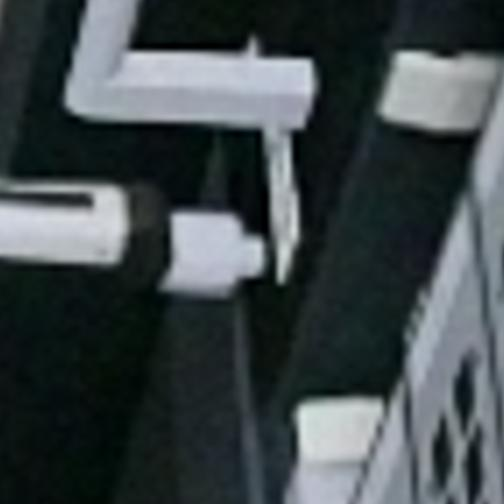

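Scene clock: 250.23 s.
left_arm: end_effector_position=(+0.5811, -0.2960, +0.4487) hand_measured=(-1.000, -1.000, +1.000, -1.000, +1.000, -1.000) hand_load_n=(+0.0, +0.0, +0.5, +0.0, +0.0, +0.0) hand_stopped_by=(target, target, target, target, target, target) hand_force_limit=0.00 hand_speed=-0.10 end_effector_quat_wxyz=(-0.452, +0.524, -0.475, +0.543) | right_arm: end_effector_position=(+0.3974, -0.2074, +0.3321) hand_measured=(-1.000, -1.000, -1.000, -1.000, +1.000, -1.000) hand_load_n=(+0.0, +0.0, +0.0, +0.0, +0.0, +0.0) hand_stopped_by=(target, target, target, target, target, target) hand_force_limit=0.00 hand_speed=-0.50 end_effector_quat_wxyz=(-0.428, +0.892, +0.022, -0.143)
Joint positions: left_arm=[2.832 -1.571 -1.528 3.099 -1.837 -3.282] | right_arm=[-0.835 -0.879 1.003 2.345 1.26 0.536]
Joint torques (N m): left_arm=[-6.01 25.75 9.96 0.3 -3.26 1.95] | right_arm=[3.17 -42.74 -15.14 3.01 -0.9 1.99]
Wrist force (N): left_arm=[0.2 -3.3 -13.8] | right_arm=[-0.1 -0.7 -0.2]
Wrist torque (N m): left_arm=[0.83 -0.34 -0.21] | right_arm=[-0.07 -0.01 0.01]
Wrist force, peak (N): left_arm=[0.2 -4.4 -15.8] | right_arm=[-0.1 -0.7 -0.2]
Hand target: left_arm +0.5811, -0.2960, +0.4487; -0.452, +0.524, -0.475, +0.543 (not the last commanded pose) | right_arm +0.3974, -0.2074, +0.3321; -0.428, +0.892, +0.022, -0.143
Off the commanded pose: left_arm 0.004 m, 0 deg | right_arm 0.000 m, 0 deg.
move: contact (left_arm)

Scene clock: 252.27 s.
left_arm: end_effector_position=(+0.5840, -0.2326, +0.4515) hand_measured=(-1.000, -1.000, +1.000, -1.000, +1.000, -1.000) hand_load_n=(+0.0, +0.0, +1.0, +0.0, +0.0, +0.0) hand_stopped_by=(target, target, target, target, target, target) hand_force_limit=0.00 hand_speed=-0.10 end_effector_quat_wxyz=(+0.663, -0.216, +0.673, -0.245) | right_arm: end_effector_position=(+0.3974, -0.2074, +0.3321) hand_measured=(-1.000, -1.000, -1.000, -1.000, +1.000, -1.000) hand_load_n=(+0.0, +0.0, +0.0, +0.0, +0.0, +0.0) hand_stopped_by=(target, target, target, target, target, target) hand_force_limit=0.00 hand_speed=-0.50 end_effector_quat_wxyz=(-0.428, +0.892, +0.022, -0.143)
Joint positions: left_arm=[2.823 -1.578 -1.499 3.077 -1.846 -2.235] | right_arm=[-0.835 -0.879 1.003 2.345 1.26 0.536]
Joint torques (N m): left_arm=[5.43 17.97 8.83 1.3 -4.83 2.6] | right_arm=[4 -43.2 -15.02 2.84 -0.73 1.86]
Wrist force (N): left_arm=[-1.5 -11.2 -13.8] | right_arm=[-0.1 -0.3 -0.3]
Wrist torque (N m): left_arm=[0.99 -0.01 -0.01] | right_arm=[0.01 0.00 0.02]
Wrist force, peak (N): left_arm=[6.6 -6.4 -16.3] | right_arm=[0.1 -0.7 0.0]
Hand target: left_arm +0.5840, -0.2325, +0.4515; +0.663, -0.216, +0.674, -0.245 | right_arm +0.3974, -0.2074, +0.3321; -0.428, +0.892, +0.022, -0.143
Off the commanded pose: left_arm 0.000 m, 0 deg | right_arm 0.000 m, 0 deg.
move: done

Call:
move(
  target=[
    [0,0,-0.03,0,0,0,-1,-1,1,-1,1,-1,0,-0.1,0,0,0,0,0,0,-1,-1,-1,-1,1,-1,0,-0.5],
    [0.07072,-0.10084,-0.0312,0,0,-0.3944,-1,-1,1,-1,1,-1,0,-0.1,0,0,0,0,0,0,-1,-1,-1,-1,1,-1,0,-0.5],
    [-0.016,-0.1822,-0.0312,0,0,-0.7889,-1,-1,1,-1,1,-1,0,-0.1,0,0,0,0,0,0,-1,-1,-1,-1,1,-1,0,-0.5],
  ],
  speed=[0.1,0.5,0.5],
  blend=[0.003,0.02,0],
)

Call:
move(
  target=[0,0,0.0367,0,0,0,-1,-1,1,-1,1,-1,0,-0.1,0,0,0,0,0,0,-1,-1,-1,-1,1,-1,0,-0.5],
  speed=0.03,
  stop_force=5,
)

Call:
move(
  target=[0,0.02,0,0,0,0,-1,-1,1,-1,1,-1,0,-0.1,0,0,0,0,0,0,-1,-1,-1,-1,1,-1,0,-0.5],
  speed=0.006,
  stop_force=3,
)

Scene clock: 256.00 s.
left_arm: end_effector_position=(+0.5619, -0.3119, +0.5265) hand_measured=(-1.000, -1.000, +1.000, -1.000, +1.000, -1.000) hand_load_n=(+0.0, +0.5, +0.0, +0.0, +0.0, -0.5) hand_stopped_by=(target, target, target, target, target, target) hand_force_limit=0.00 hand_speed=-0.10 end_effector_quat_wxyz=(+0.015, +0.707, -0.015, +0.707) | right_arm: end_effector_position=(+0.3974, -0.2074, +0.3321) hand_measured=(-1.000, -1.000, -1.000, -1.000, +1.000, -1.000) hand_load_n=(+0.0, +0.0, +0.0, +0.0, +0.0, +0.0) hand_stopped_by=(target, target, target, target, target, target) hand_force_limit=0.00 hand_speed=-0.50 end_effector_quat_wxyz=(-0.428, +0.892, +0.022, -0.143)
Joint positions: left_arm=[2.831 -1.526 -1.594 3.12 -1.839 -4.713] | right_arm=[-0.835 -0.879 1.003 2.345 1.26 0.536]
Joint torques (N m): left_arm=[8.13 30 13.68 -0.1 3.18 -2.59] | right_arm=[3.51 -42.3 -15.47 2.86 -0.64 1.92]
Wrist force (N): left_arm=[-1.0 0.0 -2.1] | right_arm=[0.2 -0.3 0.1]
Wrist torque (N m): left_arm=[0.08 -0.18 -0.21] | right_arm=[-0.02 -0.05 0.04]
Wrist force, peak (N): left_arm=[-1.8 -11.6 -13.9] | right_arm=[0.0 -0.7 -0.2]
Hand target: left_arm +0.5619, -0.3118, +0.5264; +0.015, +0.707, -0.015, +0.707 | right_arm +0.3974, -0.2074, +0.3321; -0.428, +0.892, +0.022, -0.143
Off the commanded pose: left_arm 0.000 m, 0 deg | right_arm 0.000 m, 0 deg.
move: done

Scene clock: 257.73 s.
left_arm: end_effector_position=(+0.5839, -0.3128, +0.5264) hand_measured=(-1.000, -1.000, +1.000, -1.000, +1.000, -1.000) hand_load_n=(+0.0, +0.0, +0.0, +0.0, +0.0, -0.5) hand_stopped_by=(target, target, target, target, target, target) hand_force_limit=0.00 hand_speed=-0.10 end_effector_quat_wxyz=(+0.015, +0.707, -0.015, +0.707) | right_arm: end_effector_position=(+0.3974, -0.2074, +0.3321) hand_measured=(-1.000, -1.000, -1.000, -1.000, +1.000, -1.000) hand_load_n=(+0.0, +0.0, +0.0, -0.5, +0.0, +0.0) hand_stopped_by=(target, target, target, target, target, target) hand_force_limit=0.00 hand_speed=-0.50 end_effector_quat_wxyz=(-0.428, +0.892, +0.022, -0.143)
Joint positions: left_arm=[2.846 -1.571 -1.55 3.121 -1.824 -4.713] | right_arm=[-0.835 -0.879 1.003 2.345 1.26 0.536]
Joint torques (N m): left_arm=[-9.21 32.08 11.66 0.11 -3.09 -1.85] | right_arm=[3.32 -41.98 -15.6 2.89 -1.09 2.08]
Wrist force (N): left_arm=[-1.0 -0.1 -2.1] | right_arm=[0.0 -0.3 0.0]
Wrist torque (N m): left_arm=[0.05 -0.18 -0.12] | right_arm=[-0.02 -0.03 0.02]
Wrist force, peak (N): left_arm=[-1.3 -0.1 -2.6] | right_arm=[-0.3 -0.5 0.2]
Hand target: left_arm +0.5839, -0.3128, +0.5264; +0.015, +0.707, -0.015, +0.707 | right_arm +0.3974, -0.2074, +0.3321; -0.428, +0.892, +0.022, -0.143
Off the commanded pose: left_arm 0.000 m, 0 deg | right_arm 0.000 m, 0 deg.
move: done

Scene clock: 259.33 s.
left_arm: end_effector_position=(+0.5837, -0.3165, +0.5264) hand_measured=(-1.000, -1.000, +1.000, -1.000, +1.000, -1.000) hand_load_n=(+0.0, +0.0, +0.0, +0.0, +0.0, +0.0) hand_stopped_by=(target, target, target, target, target, target) hand_force_limit=0.00 hand_speed=-0.10 end_effector_quat_wxyz=(+0.015, +0.707, -0.015, +0.707) | right_arm: end_effector_position=(+0.3974, -0.2074, +0.3321) hand_measured=(-1.000, -1.000, -1.000, -1.000, +1.000, -1.000) hand_load_n=(+0.0, +0.0, +0.0, +0.0, +0.0, +0.0) hand_stopped_by=(target, target, target, target, target, target) hand_force_limit=0.00 hand_speed=-0.50 end_effector_quat_wxyz=(-0.428, +0.892, +0.022, -0.143)
Joint positions: left_arm=[2.836 -1.577 -1.545 3.121 -1.833 -4.713] | right_arm=[-0.835 -0.879 1.003 2.345 1.26 0.536]
Joint torques (N m): left_arm=[7.48 31.63 12.68 0.72 3.5 -1.77] | right_arm=[4.58 -42.71 -15.89 2.91 -0.6 1.85]
Wrist force (N): left_arm=[-0.6 -2.0 -3.7] | right_arm=[0.1 -0.4 -0.1]
Wrist torque (N m): left_arm=[0.25 -0.23 -0.05] | right_arm=[-0.03 -0.04 0.02]
Wrist force, peak (N): left_arm=[-0.5 -3.8 -4.2] | right_arm=[-0.1 -0.6 0.0]
Hand target: left_arm +0.5837, -0.3165, +0.5264; +0.015, +0.707, -0.015, +0.707 (not the last commanded pose) | right_arm +0.3974, -0.2074, +0.3321; -0.428, +0.892, +0.022, -0.143
Off the commanded pose: left_arm 0.008 m, 0 deg | right_arm 0.000 m, 0 deg.
move: contact (left_arm)

Call:
move(
  target=[
    [0,-0.003,0,0,0,0,-1,-1,1,-1,1,-1,0,-0.1,0,0,0,0,0,0,-1,-1,-1,-1,1,-1,0,-0.5],
    [0,-0.003,-0.022,0,0,0,-1,-1,1,-1,1,-1,0,-0.1,0,0,0,0,0,0,-1,-1,-1,-1,1,-1,0,-0.5],
    [0,0.0453,-0.022,0,0,0,-1,-1,1,-1,1,-1,0,-0.1,0,0,0,0,0,0,-1,-1,-1,-1,1,-1,0,-0.5],
  ],
  speed=0.08,
  blend=[0.001,0.003,0],
)

Call:
move(
  target=[0,0,0.022,0,0,0,-1,-1,1,-1,1,-1,0,-0.1,0,0,0,0,0,0,-1,-1,-1,-1,1,-1,0,-0.5],
  speed=0.03,
  stop_force=5,
)

Call:
move(
  target=[0,-0.02,0,0,0,0,-1,-1,1,-1,1,-1,0,-0.1,0,0,0,0,0,0,-1,-1,-1,-1,1,-1,0,-0.5],
  speed=0.006,
  stop_force=3,
)

Scene clock: 260.63 s.
left_arm: end_effector_position=(+0.5694, -0.3431, +0.5265) hand_measured=(-1.000, -1.000, +1.000, -1.000, +1.000, -1.000) hand_load_n=(+0.0, +0.0, +0.0, +0.0, +0.0, +0.0) hand_stopped_by=(target, target, target, target, target, target) hand_force_limit=0.00 hand_speed=-0.10 end_effector_quat_wxyz=(+0.015, +0.707, -0.015, +0.707) | right_arm: end_effector_position=(+0.3974, -0.2074, +0.3321) hand_measured=(-1.000, -1.000, -1.000, -1.000, +1.000, -1.000) hand_load_n=(+0.0, +0.0, +0.0, +0.0, +0.0, +0.0) hand_stopped_by=(target, target, target, target, target, target) hand_force_limit=0.00 hand_speed=-0.50 end_effector_quat_wxyz=(-0.428, +0.892, +0.022, -0.143)
Joint positions: left_arm=[2.761 -1.589 -1.532 3.12 -1.908 -4.713] | right_arm=[-0.835 -0.879 1.003 2.345 1.26 0.536]
Joint torques (N m): left_arm=[-3.14 27.68 13.73 -0.07 1.93 -2.47] | right_arm=[4.93 -43.15 -14.91 2.73 -0.94 2]
Wrist force (N): left_arm=[-1.0 0.7 -2.1] | right_arm=[0.0 -0.5 -0.2]
Wrist torque (N m): left_arm=[0.21 -0.18 -0.14] | right_arm=[-0.04 -0.02 0.02]
Wrist force, peak (N): left_arm=[-0.5 -1.9 -4.0] | right_arm=[0.1 -0.6 -0.1]
Hand target: left_arm +0.5693, -0.3431, +0.5265; +0.015, +0.707, -0.015, +0.707 | right_arm +0.3974, -0.2074, +0.3321; -0.428, +0.892, +0.022, -0.143
Off the commanded pose: left_arm 0.000 m, 0 deg | right_arm 0.000 m, 0 deg.
move: done; blend cut to 0.0009 m at target 1

Scene clock: 262.10 s.
left_arm: end_effector_position=(+0.5825, -0.3437, +0.5264) hand_measured=(-1.000, -1.000, +1.000, -1.000, +1.000, -1.000) hand_load_n=(+0.0, +0.0, +0.0, +0.0, +0.0, +0.0) hand_stopped_by=(target, target, target, target, target, target) hand_force_limit=0.00 hand_speed=-0.10 end_effector_quat_wxyz=(+0.015, +0.707, -0.015, +0.707) | right_arm: end_effector_position=(+0.3974, -0.2074, +0.3321) hand_measured=(-1.000, -1.000, -1.000, -1.000, +1.000, -1.000) hand_load_n=(+0.0, +0.0, +0.0, +0.0, +0.0, +0.5) hand_stopped_by=(target, target, target, target, target, target) hand_force_limit=0.00 hand_speed=-0.50 end_effector_quat_wxyz=(-0.428, +0.892, +0.022, -0.143)
Joint positions: left_arm=[2.772 -1.616 -1.505 3.12 -1.898 -4.713] | right_arm=[-0.835 -0.879 1.003 2.345 1.26 0.536]
Joint torques (N m): left_arm=[-8.91 33.75 12.61 1.41 -3.16 -1.72] | right_arm=[3.23 -43.31 -14.6 2.78 -0.8 1.82]
Wrist force (N): left_arm=[-1.4 0.5 -2.3] | right_arm=[-0.2 -0.5 -0.2]
Wrist torque (N m): left_arm=[0.19 -0.14 -0.15] | right_arm=[-0.04 0.00 0.00]
Wrist force, peak (N): left_arm=[-1.2 0.6 -2.7] | right_arm=[0.1 -0.6 -0.1]
Hand target: left_arm +0.5825, -0.3437, +0.5264; +0.015, +0.707, -0.015, +0.707 | right_arm +0.3974, -0.2074, +0.3321; -0.428, +0.892, +0.022, -0.143
Off the commanded pose: left_arm 0.000 m, 0 deg | right_arm 0.000 m, 0 deg.
move: done

Scene clock: 264.10 s.
left_arm: end_effector_position=(+0.5828, -0.3376, +0.5264) hand_measured=(-1.000, -1.000, +1.000, -1.000, +1.000, -1.000) hand_load_n=(+0.0, +0.0, -2.5, +0.0, +0.0, +0.0) hand_stopped_by=(target, target, target, target, target, target) hand_force_limit=0.00 hand_speed=-0.10 end_effector_quat_wxyz=(+0.015, +0.707, -0.015, +0.707) | right_arm: end_effector_position=(+0.3974, -0.2074, +0.3321) hand_measured=(-1.000, -1.000, -1.000, -1.000, +1.000, -1.000) hand_load_n=(+0.0, +0.5, +0.0, +0.0, +0.0, +0.0) hand_stopped_by=(target, target, target, target, target, target) hand_force_limit=0.00 hand_speed=-0.50 end_effector_quat_wxyz=(-0.428, +0.892, +0.022, -0.143)
Joint positions: left_arm=[2.786 -1.606 -1.514 3.12 -1.883 -4.713] | right_arm=[-0.835 -0.879 1.003 2.345 1.26 0.536]
Joint torques (N m): left_arm=[-8.22 18.61 34.39 1.89 -3.81 -0.65] | right_arm=[4.37 -42.2 -16.47 2.79 -0.88 1.72]
Wrist force (N): left_arm=[-1.5 3.4 -4.4] | right_arm=[-0.1 -0.3 -0.2]
Wrist torque (N m): left_arm=[0.28 -0.23 -0.23] | right_arm=[0.00 -0.01 0.01]
Wrist force, peak (N): left_arm=[-1.4 4.4 -4.8] | right_arm=[-0.1 -0.6 -0.2]
Hand target: left_arm +0.5828, -0.3376, +0.5264; +0.015, +0.707, -0.015, +0.707 (not the last commanded pose) | right_arm +0.3974, -0.2074, +0.3321; -0.428, +0.892, +0.022, -0.143
Off the commanded pose: left_arm 0.006 m, 0 deg | right_arm 0.000 m, 0 deg.
move: contact (left_arm)

Call:
move(
  target=[
    [0,0.003,0,0,0,0,-1,-1,1,-1,1,-1,0,-0.1,0,0,0,0,0,0,-1,-1,-1,-1,1,-1,0,-0.5],
    [-0.028,0.003,0,0,0,0,-1,-1,1,-1,1,-1,0,-0.1,0,0,0,0,0,0,-1,-1,-1,-1,1,-1,0,-0.5],
    [-0.028,-0.0175,0,0,0,0,-1,-1,1,-1,1,-1,0,-0.1,0,0,0,0,0,0,-1,-1,-1,-1,1,-1,0,-0.5],
  ],
  speed=0.05,
  blend=[0.001,0.001,0],
)

Call:
move(
  target=[0.02,0,0,0,0,0,-1,-1,1,-1,1,-1,0,-0.1,0,0,0,0,0,0,-1,-1,-1,-1,1,-1,0,-0.5],
  speed=0.006,
  stop_force=3,
)

Call:
move(
  target=[
    [-0.003,0,0,0,0,0,-1,-1,1,-1,1,-1,0,-0.1,0,0,0,0,0,0,-1,-1,-1,-1,1,-1,0,-0.5],
    [-0.003,0,-0.022,0,0,0,-1,-1,1,-1,1,-1,0,-0.1,0,0,0,0,0,0,-1,-1,-1,-1,1,-1,0,-0.5],
    [0.0465,0,-0.022,0,0,0,-1,-1,1,-1,1,-1,0,-0.1,0,0,0,0,0,0,-1,-1,-1,-1,1,-1,0,-0.5],
  ],
  speed=0.08,
  blend=[0.001,0.003,0],
)

Call:
move(
  target=[0,0,0.022,0,0,0,-1,-1,1,-1,1,-1,0,-0.1,0,0,0,0,0,0,-1,-1,-1,-1,1,-1,0,-0.5],
  speed=0.03,
  stop_force=5,
)

Call:
move(
  target=[-0.02,0,0,0,0,0,-1,-1,1,-1,1,-1,0,-0.1,0,0,0,0,0,0,-1,-1,-1,-1,1,-1,0,-0.5],
  speed=0.006,
  stop_force=3,
)

Scene clock: 265.43 s.
left_arm: end_effector_position=(+0.5832, -0.3271, +0.5096) hand_measured=(-1.000, -1.000, +1.000, -1.000, +1.000, -1.000) hand_load_n=(+0.0, +0.0, -0.5, +0.0, +0.0, +0.0) hand_stopped_by=(target, target, target, target, target, target) hand_force_limit=0.00 hand_speed=-0.10 end_effector_quat_wxyz=(+0.015, +0.707, -0.015, +0.707) | right_arm: end_effector_position=(+0.3974, -0.2074, +0.3321) hand_measured=(-1.000, -1.000, -1.000, -1.000, +1.000, -1.000) hand_load_n=(+0.0, +0.0, +0.0, +0.0, +0.0, +0.0) hand_stopped_by=(target, target, target, target, target, target) hand_force_limit=0.00 hand_speed=-0.50 end_effector_quat_wxyz=(-0.428, +0.892, +0.022, -0.143)
Joint positions: left_arm=[2.811 -1.591 -1.573 3.163 -1.858 -4.713] | right_arm=[-0.835 -0.879 1.003 2.345 1.26 0.536]
Joint torques (N m): left_arm=[-8.75 18.03 34.38 3.21 -3.21 -1.37] | right_arm=[3.83 -42.88 -15.26 2.78 -0.64 2.1]
Wrist force (N): left_arm=[-2.3 0.3 -2.9] | right_arm=[0.0 -0.4 -0.3]
Wrist torque (N m): left_arm=[0.10 -0.25 -0.19] | right_arm=[-0.03 -0.02 0.02]
Wrist force, peak (N): left_arm=[-1.7 3.2 -4.6] | right_arm=[0.1 -0.5 -0.3]
Hand target: left_arm +0.5832, -0.3271, +0.5096; +0.015, +0.707, -0.015, +0.707 | right_arm +0.3974, -0.2074, +0.3321; -0.428, +0.892, +0.022, -0.143
Off the commanded pose: left_arm 0.000 m, 0 deg | right_arm 0.000 m, 0 deg.
move: done; blend cut to 0.0009 m at target 1

Scene clock: 266.50 s.
left_arm: end_effector_position=(+0.5832, -0.3271, +0.5102) hand_measured=(-1.000, -1.000, +1.000, -1.000, +1.000, -1.000) hand_load_n=(+0.0, +0.0, +0.0, +0.0, +0.0, -0.5) hand_stopped_by=(target, target, target, target, target, target) hand_force_limit=0.00 hand_speed=-0.10 end_effector_quat_wxyz=(+0.015, +0.707, -0.015, +0.707) | right_arm: end_effector_position=(+0.3974, -0.2074, +0.3321) hand_measured=(-1.000, -1.000, -1.000, -1.000, +1.000, -1.000) hand_load_n=(+0.0, +0.0, +0.0, +0.0, +0.0, +0.0) hand_stopped_by=(target, target, target, target, target, target) hand_force_limit=0.00 hand_speed=-0.50 end_effector_quat_wxyz=(-0.428, +0.892, +0.022, -0.143)
Joint positions: left_arm=[2.811 -1.591 -1.571 3.162 -1.858 -4.713] | right_arm=[-0.835 -0.879 1.003 2.345 1.26 0.536]
Joint torques (N m): left_arm=[-6.16 25.03 14.05 2.51 -2.7 -1.32] | right_arm=[3.89 -41.76 -16.02 2.89 -0.97 2.11]
Wrist force (N): left_arm=[-3.5 0.0 -5.0] | right_arm=[0.3 -0.4 -0.3]
Wrist torque (N m): left_arm=[0.22 -0.57 -0.25] | right_arm=[-0.02 -0.06 0.03]
Wrist force, peak (N): left_arm=[-6.7 -0.2 -5.1] | right_arm=[0.2 -0.6 -0.4]
Hand target: left_arm +0.5832, -0.3271, +0.5102; +0.015, +0.707, -0.015, +0.707 (not the last commanded pose) | right_arm +0.3974, -0.2074, +0.3321; -0.428, +0.892, +0.022, -0.143
Off the commanded pose: left_arm 0.011 m, 0 deg | right_arm 0.000 m, 0 deg.
move: contact (left_arm)

Scene clock: 267.50 s.
left_arm: end_effector_position=(+0.5701, -0.3265, +0.5380) hand_measured=(-1.000, -1.000, +1.000, -1.000, +1.000, -1.000) hand_load_n=(+0.0, +0.0, +0.0, +0.0, +0.0, -0.5) hand_stopped_by=(target, target, target, target, target, target) hand_force_limit=0.00 hand_speed=-0.10 end_effector_quat_wxyz=(+0.015, +0.707, -0.015, +0.707) | right_arm: end_effector_position=(+0.3974, -0.2074, +0.3321) hand_measured=(-1.000, -1.000, -1.000, -1.000, +1.000, -1.000) hand_load_n=(+0.0, +0.0, +0.0, +0.0, +0.0, +0.0) hand_stopped_by=(target, target, target, target, target, target) hand_force_limit=0.00 hand_speed=-0.50 end_effector_quat_wxyz=(-0.428, +0.892, +0.022, -0.143)
Joint positions: left_arm=[2.801 -1.566 -1.526 3.091 -1.868 -4.713] | right_arm=[-0.835 -0.879 1.003 2.345 1.26 0.536]
Joint torques (N m): left_arm=[9.22 21.65 20.36 1.12 2.39 -0.1] | right_arm=[3.56 -41.9 -14.9 2.9 -0.75 1.86]
Wrist force (N): left_arm=[0.3 -0.1 -2.2] | right_arm=[-0.1 -0.4 0.0]
Wrist torque (N m): left_arm=[0.06 -0.46 -0.04] | right_arm=[-0.03 -0.02 0.02]
Wrist force, peak (N): left_arm=[-3.2 0.1 -4.9] | right_arm=[-0.2 -0.5 -0.2]
Hand target: left_arm +0.5701, -0.3265, +0.5381; +0.015, +0.707, -0.015, +0.707 | right_arm +0.3974, -0.2074, +0.3321; -0.428, +0.892, +0.022, -0.143
Off the commanded pose: left_arm 0.000 m, 0 deg | right_arm 0.000 m, 0 deg.
move: done; blend cut to 0.0009 m at target 1

Scene clock: 268.93 s.
left_arm: end_effector_position=(+0.5832, -0.3270, +0.5381) hand_measured=(-1.000, -1.000, +1.000, -1.000, +1.000, -1.000) hand_load_n=(+0.0, +0.0, +0.0, +0.0, +0.0, +0.0) hand_stopped_by=(target, target, target, target, target, target) hand_force_limit=0.00 hand_speed=-0.10 end_effector_quat_wxyz=(+0.015, +0.707, -0.015, +0.707) | right_arm: end_effector_position=(+0.3974, -0.2074, +0.3321) hand_measured=(-1.000, -1.000, -1.000, -1.000, +1.000, -1.000) hand_load_n=(+0.0, +0.0, +0.0, +0.5, +0.0, +0.0) hand_stopped_by=(target, target, target, target, target, target) hand_force_limit=0.00 hand_speed=-0.50 end_effector_quat_wxyz=(-0.428, +0.892, +0.022, -0.143)
Joint positions: left_arm=[2.811 -1.592 -1.499 3.091 -1.858 -4.713] | right_arm=[-0.835 -0.879 1.003 2.345 1.26 0.536]
Joint torques (N m): left_arm=[-9.2 32.49 12.36 0.7 -2.77 0] | right_arm=[4.3 -41.64 -16.29 2.83 -0.61 1.99]
Wrist force (N): left_arm=[-0.1 -0.2 -2.6] | right_arm=[0.0 -0.3 -0.2]
Wrist torque (N m): left_arm=[0.06 -0.41 -0.04] | right_arm=[0.00 -0.02 0.02]
Wrist force, peak (N): left_arm=[0.0 -0.5 -2.9] | right_arm=[0.0 -0.6 -0.2]
Hand target: left_arm +0.5832, -0.3270, +0.5381; +0.015, +0.707, -0.015, +0.707 | right_arm +0.3974, -0.2074, +0.3321; -0.428, +0.892, +0.022, -0.143
Off the commanded pose: left_arm 0.000 m, 0 deg | right_arm 0.000 m, 0 deg.
move: done

Scene clock: 270.47 s.
left_arm: end_effector_position=(+0.5832, -0.3270, +0.5348) hand_measured=(-1.000, -1.000, +1.000, -1.000, +1.000, -1.000) hand_load_n=(+0.0, +0.0, +0.0, +0.0, +0.0, +0.0) hand_stopped_by=(target, target, target, target, target, target) hand_force_limit=0.00 hand_speed=-0.10 end_effector_quat_wxyz=(+0.015, +0.707, -0.015, +0.707) | right_arm: end_effector_position=(+0.3974, -0.2074, +0.3321) hand_measured=(-1.000, -1.000, -1.000, -1.000, +1.000, -1.000) hand_load_n=(+0.0, +0.5, +0.0, -0.5, -0.5, -0.5) hand_stopped_by=(target, target, target, target, target, target) hand_force_limit=0.00 hand_speed=-0.50 end_effector_quat_wxyz=(-0.428, +0.892, +0.022, -0.143)
Joint positions: left_arm=[2.811 -1.592 -1.508 3.1 -1.858 -4.713] | right_arm=[-0.835 -0.879 1.003 2.345 1.26 0.536]
Joint torques (N m): left_arm=[-7.99 21.35 31.89 -0.59 -2.64 -0.06] | right_arm=[4.03 -42.23 -16.61 2.68 -0.67 2.03]
Wrist force (N): left_arm=[2.0 -0.1 -3.2] | right_arm=[0.1 -0.4 0.1]
Wrist torque (N m): left_arm=[0.11 -0.29 0.08] | right_arm=[-0.03 -0.05 0.02]
Wrist force, peak (N): left_arm=[4.5 -0.3 -3.7] | right_arm=[-0.2 -0.6 -0.2]
Hand target: left_arm +0.5832, -0.3271, +0.5348; +0.015, +0.707, -0.015, +0.707 (not the last commanded pose) | right_arm +0.3974, -0.2074, +0.3321; -0.428, +0.892, +0.022, -0.143
Off the commanded pose: left_arm 0.009 m, 0 deg | right_arm 0.000 m, 0 deg.
move: contact (left_arm)

Call:
move(
  target=[
    [0.003,0,0,0,0,0,-1,-1,1,-1,1,-1,0,-0.1,0,0,0,0,0,0,-1,-1,-1,-1,1,-1,0,-0.5],
    [0.003,0,-0.03,0,0,0,-1,-1,1,-1,1,-1,0,-0.1,0,0,0,0,0,0,-1,-1,-1,-1,1,-1,0,-0.5],
    [0.0487,-0.051,-0.03,0,0,-0.2389,-1,-1,1,-1,1,-1,0,-0.1,0,0,0,0,0,0,-1,-1,-1,-1,1,-1,0,-0.5],
    [0.046,-0.1277,-0.03,0,0,-0.4777,-1,-1,1,-1,1,-1,0,-0.1,0,0,0,0,0,0,-1,-1,-1,-1,1,-1,0,-0.5],
    [0.046,-0.1277,-0.014,0,0,-0.4777,-1,-1,1,-1,1,-1,0,-0.1,0,0,0,0,0,0,-1,-1,-1,-1,1,-1,0,-0.5],
  ],
  speed=[0.05,0.1,0.5,0.5,0.1],
  blend=[0.001,0.003,0.01,0.002,0],
)

Call:
move(
  target=[0,0,0.02,0,0,0,-1,-1,1,-1,1,-1,0,-0.1,0,0,0,0,0,0,-1,-1,-1,-1,1,-1,0,-0.5],
  speed=0.006,
  stop_force=8,
  cameras=["cam_high"],
)

Call:
zoom_image(
  camera="cam_high",
  region=[445, 95, 495, 145],
)

Scene clock: 273.33 s.
left_arm: end_effector_position=(+0.5781, -0.2501, +0.5624) hand_measured=(-1.000, -1.000, +1.000, -1.000, +1.000, -1.000) hand_load_n=(+0.0, +0.0, +0.0, +0.0, +0.0, +0.0) hand_stopped_by=(target, target, target, target, target, target) hand_force_limit=0.00 hand_speed=-0.10 end_effector_quat_wxyz=(+0.493, +0.527, +0.471, +0.507) | right_arm: end_effector_position=(+0.3974, -0.2074, +0.3321) hand_measured=(-1.000, -1.000, -1.000, -1.000, +1.000, -1.000) hand_load_n=(+0.0, +0.0, +0.0, +0.0, +0.0, +0.0) hand_stopped_by=(target, target, target, target, target, target) hand_force_limit=0.00 hand_speed=-0.50 end_effector_quat_wxyz=(-0.428, +0.892, +0.022, -0.143)
Joint positions: left_arm=[2.781 -1.589 -1.52 3.109 -1.889 -6.214] | right_arm=[-0.835 -0.879 1.003 2.345 1.26 0.536]
Joint torques (N m): left_arm=[-6.18 20.9 15.97 1.77 -2.97 -2.34] | right_arm=[3.08 -41.78 -16.03 2.99 -0.86 1.92]
Wrist force (N): left_arm=[0.2 -0.6 -1.6] | right_arm=[-0.2 -0.5 -0.1]
Wrist torque (N m): left_arm=[0.04 -0.29 0.16] | right_arm=[-0.04 0.00 0.01]
Wrist force, peak (N): left_arm=[2.0 0.2 -3.7] | right_arm=[0.0 -0.8 0.1]
Hand target: left_arm +0.5781, -0.2501, +0.5623; +0.493, +0.527, +0.471, +0.507 | right_arm +0.3974, -0.2074, +0.3321; -0.428, +0.892, +0.022, -0.143
Off the commanded pose: left_arm 0.000 m, 0 deg | right_arm 0.000 m, 0 deg.
move: done; blend cut to 0.0009 m at target 1

Scene clock: 275.20 s.
left_arm: end_effector_position=(+0.5832, -0.2504, +0.5623) hand_measured=(-1.000, -1.000, +1.000, -1.000, +1.000, -1.000) hand_load_n=(+0.0, +0.0, +0.0, +0.0, +0.0, +0.0) hand_stopped_by=(target, target, target, target, target, target) hand_force_limit=0.00 hand_speed=-0.10 end_effector_quat_wxyz=(+0.493, +0.527, +0.471, +0.506) | right_arm: end_effector_position=(+0.3974, -0.2074, +0.3321) hand_measured=(-1.000, -1.000, -1.000, -1.000, +1.000, -1.000) hand_load_n=(+0.0, +0.0, +0.0, +0.0, +0.0, +0.0) hand_stopped_by=(target, target, target, target, target, target) hand_force_limit=0.00 hand_speed=-0.50 end_effector_quat_wxyz=(-0.428, +0.892, +0.022, -0.143)
Joint positions: left_arm=[2.785 -1.6 -1.51 3.109 -1.885 -6.214] | right_arm=[-0.835 -0.879 1.003 2.345 1.26 0.536]
Joint torques (N m): left_arm=[-6.94 30.59 12.98 3.76 -3.14 -2.37] | right_arm=[4.1 -42.32 -14.98 2.72 -0.8 1.84]
Wrist force (N): left_arm=[-0.2 -0.9 -9.9] | right_arm=[-0.1 -0.5 -0.2]
Wrist torque (N m): left_arm=[0.57 -0.47 0.16] | right_arm=[-0.03 -0.01 0.01]
Wrist force, peak (N): left_arm=[-0.1 -1.1 -16.1] | right_arm=[0.2 -0.7 0.0]
Hand target: left_arm +0.5832, -0.2504, +0.5623; +0.493, +0.527, +0.471, +0.506 (not the last commanded pose) | right_arm +0.3974, -0.2074, +0.3321; -0.428, +0.892, +0.022, -0.143
Off the commanded pose: left_arm 0.007 m, 0 deg | right_arm 0.000 m, 0 deg.
move: contact (left_arm)

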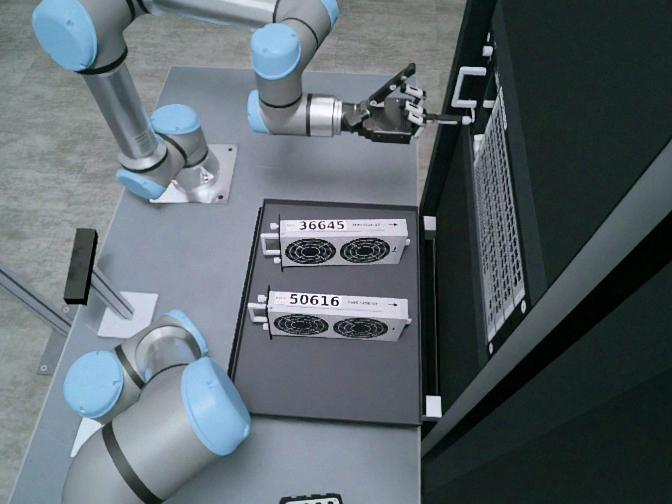

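Scaled by 10.080 from the camera's image (finer frame: 960x720).

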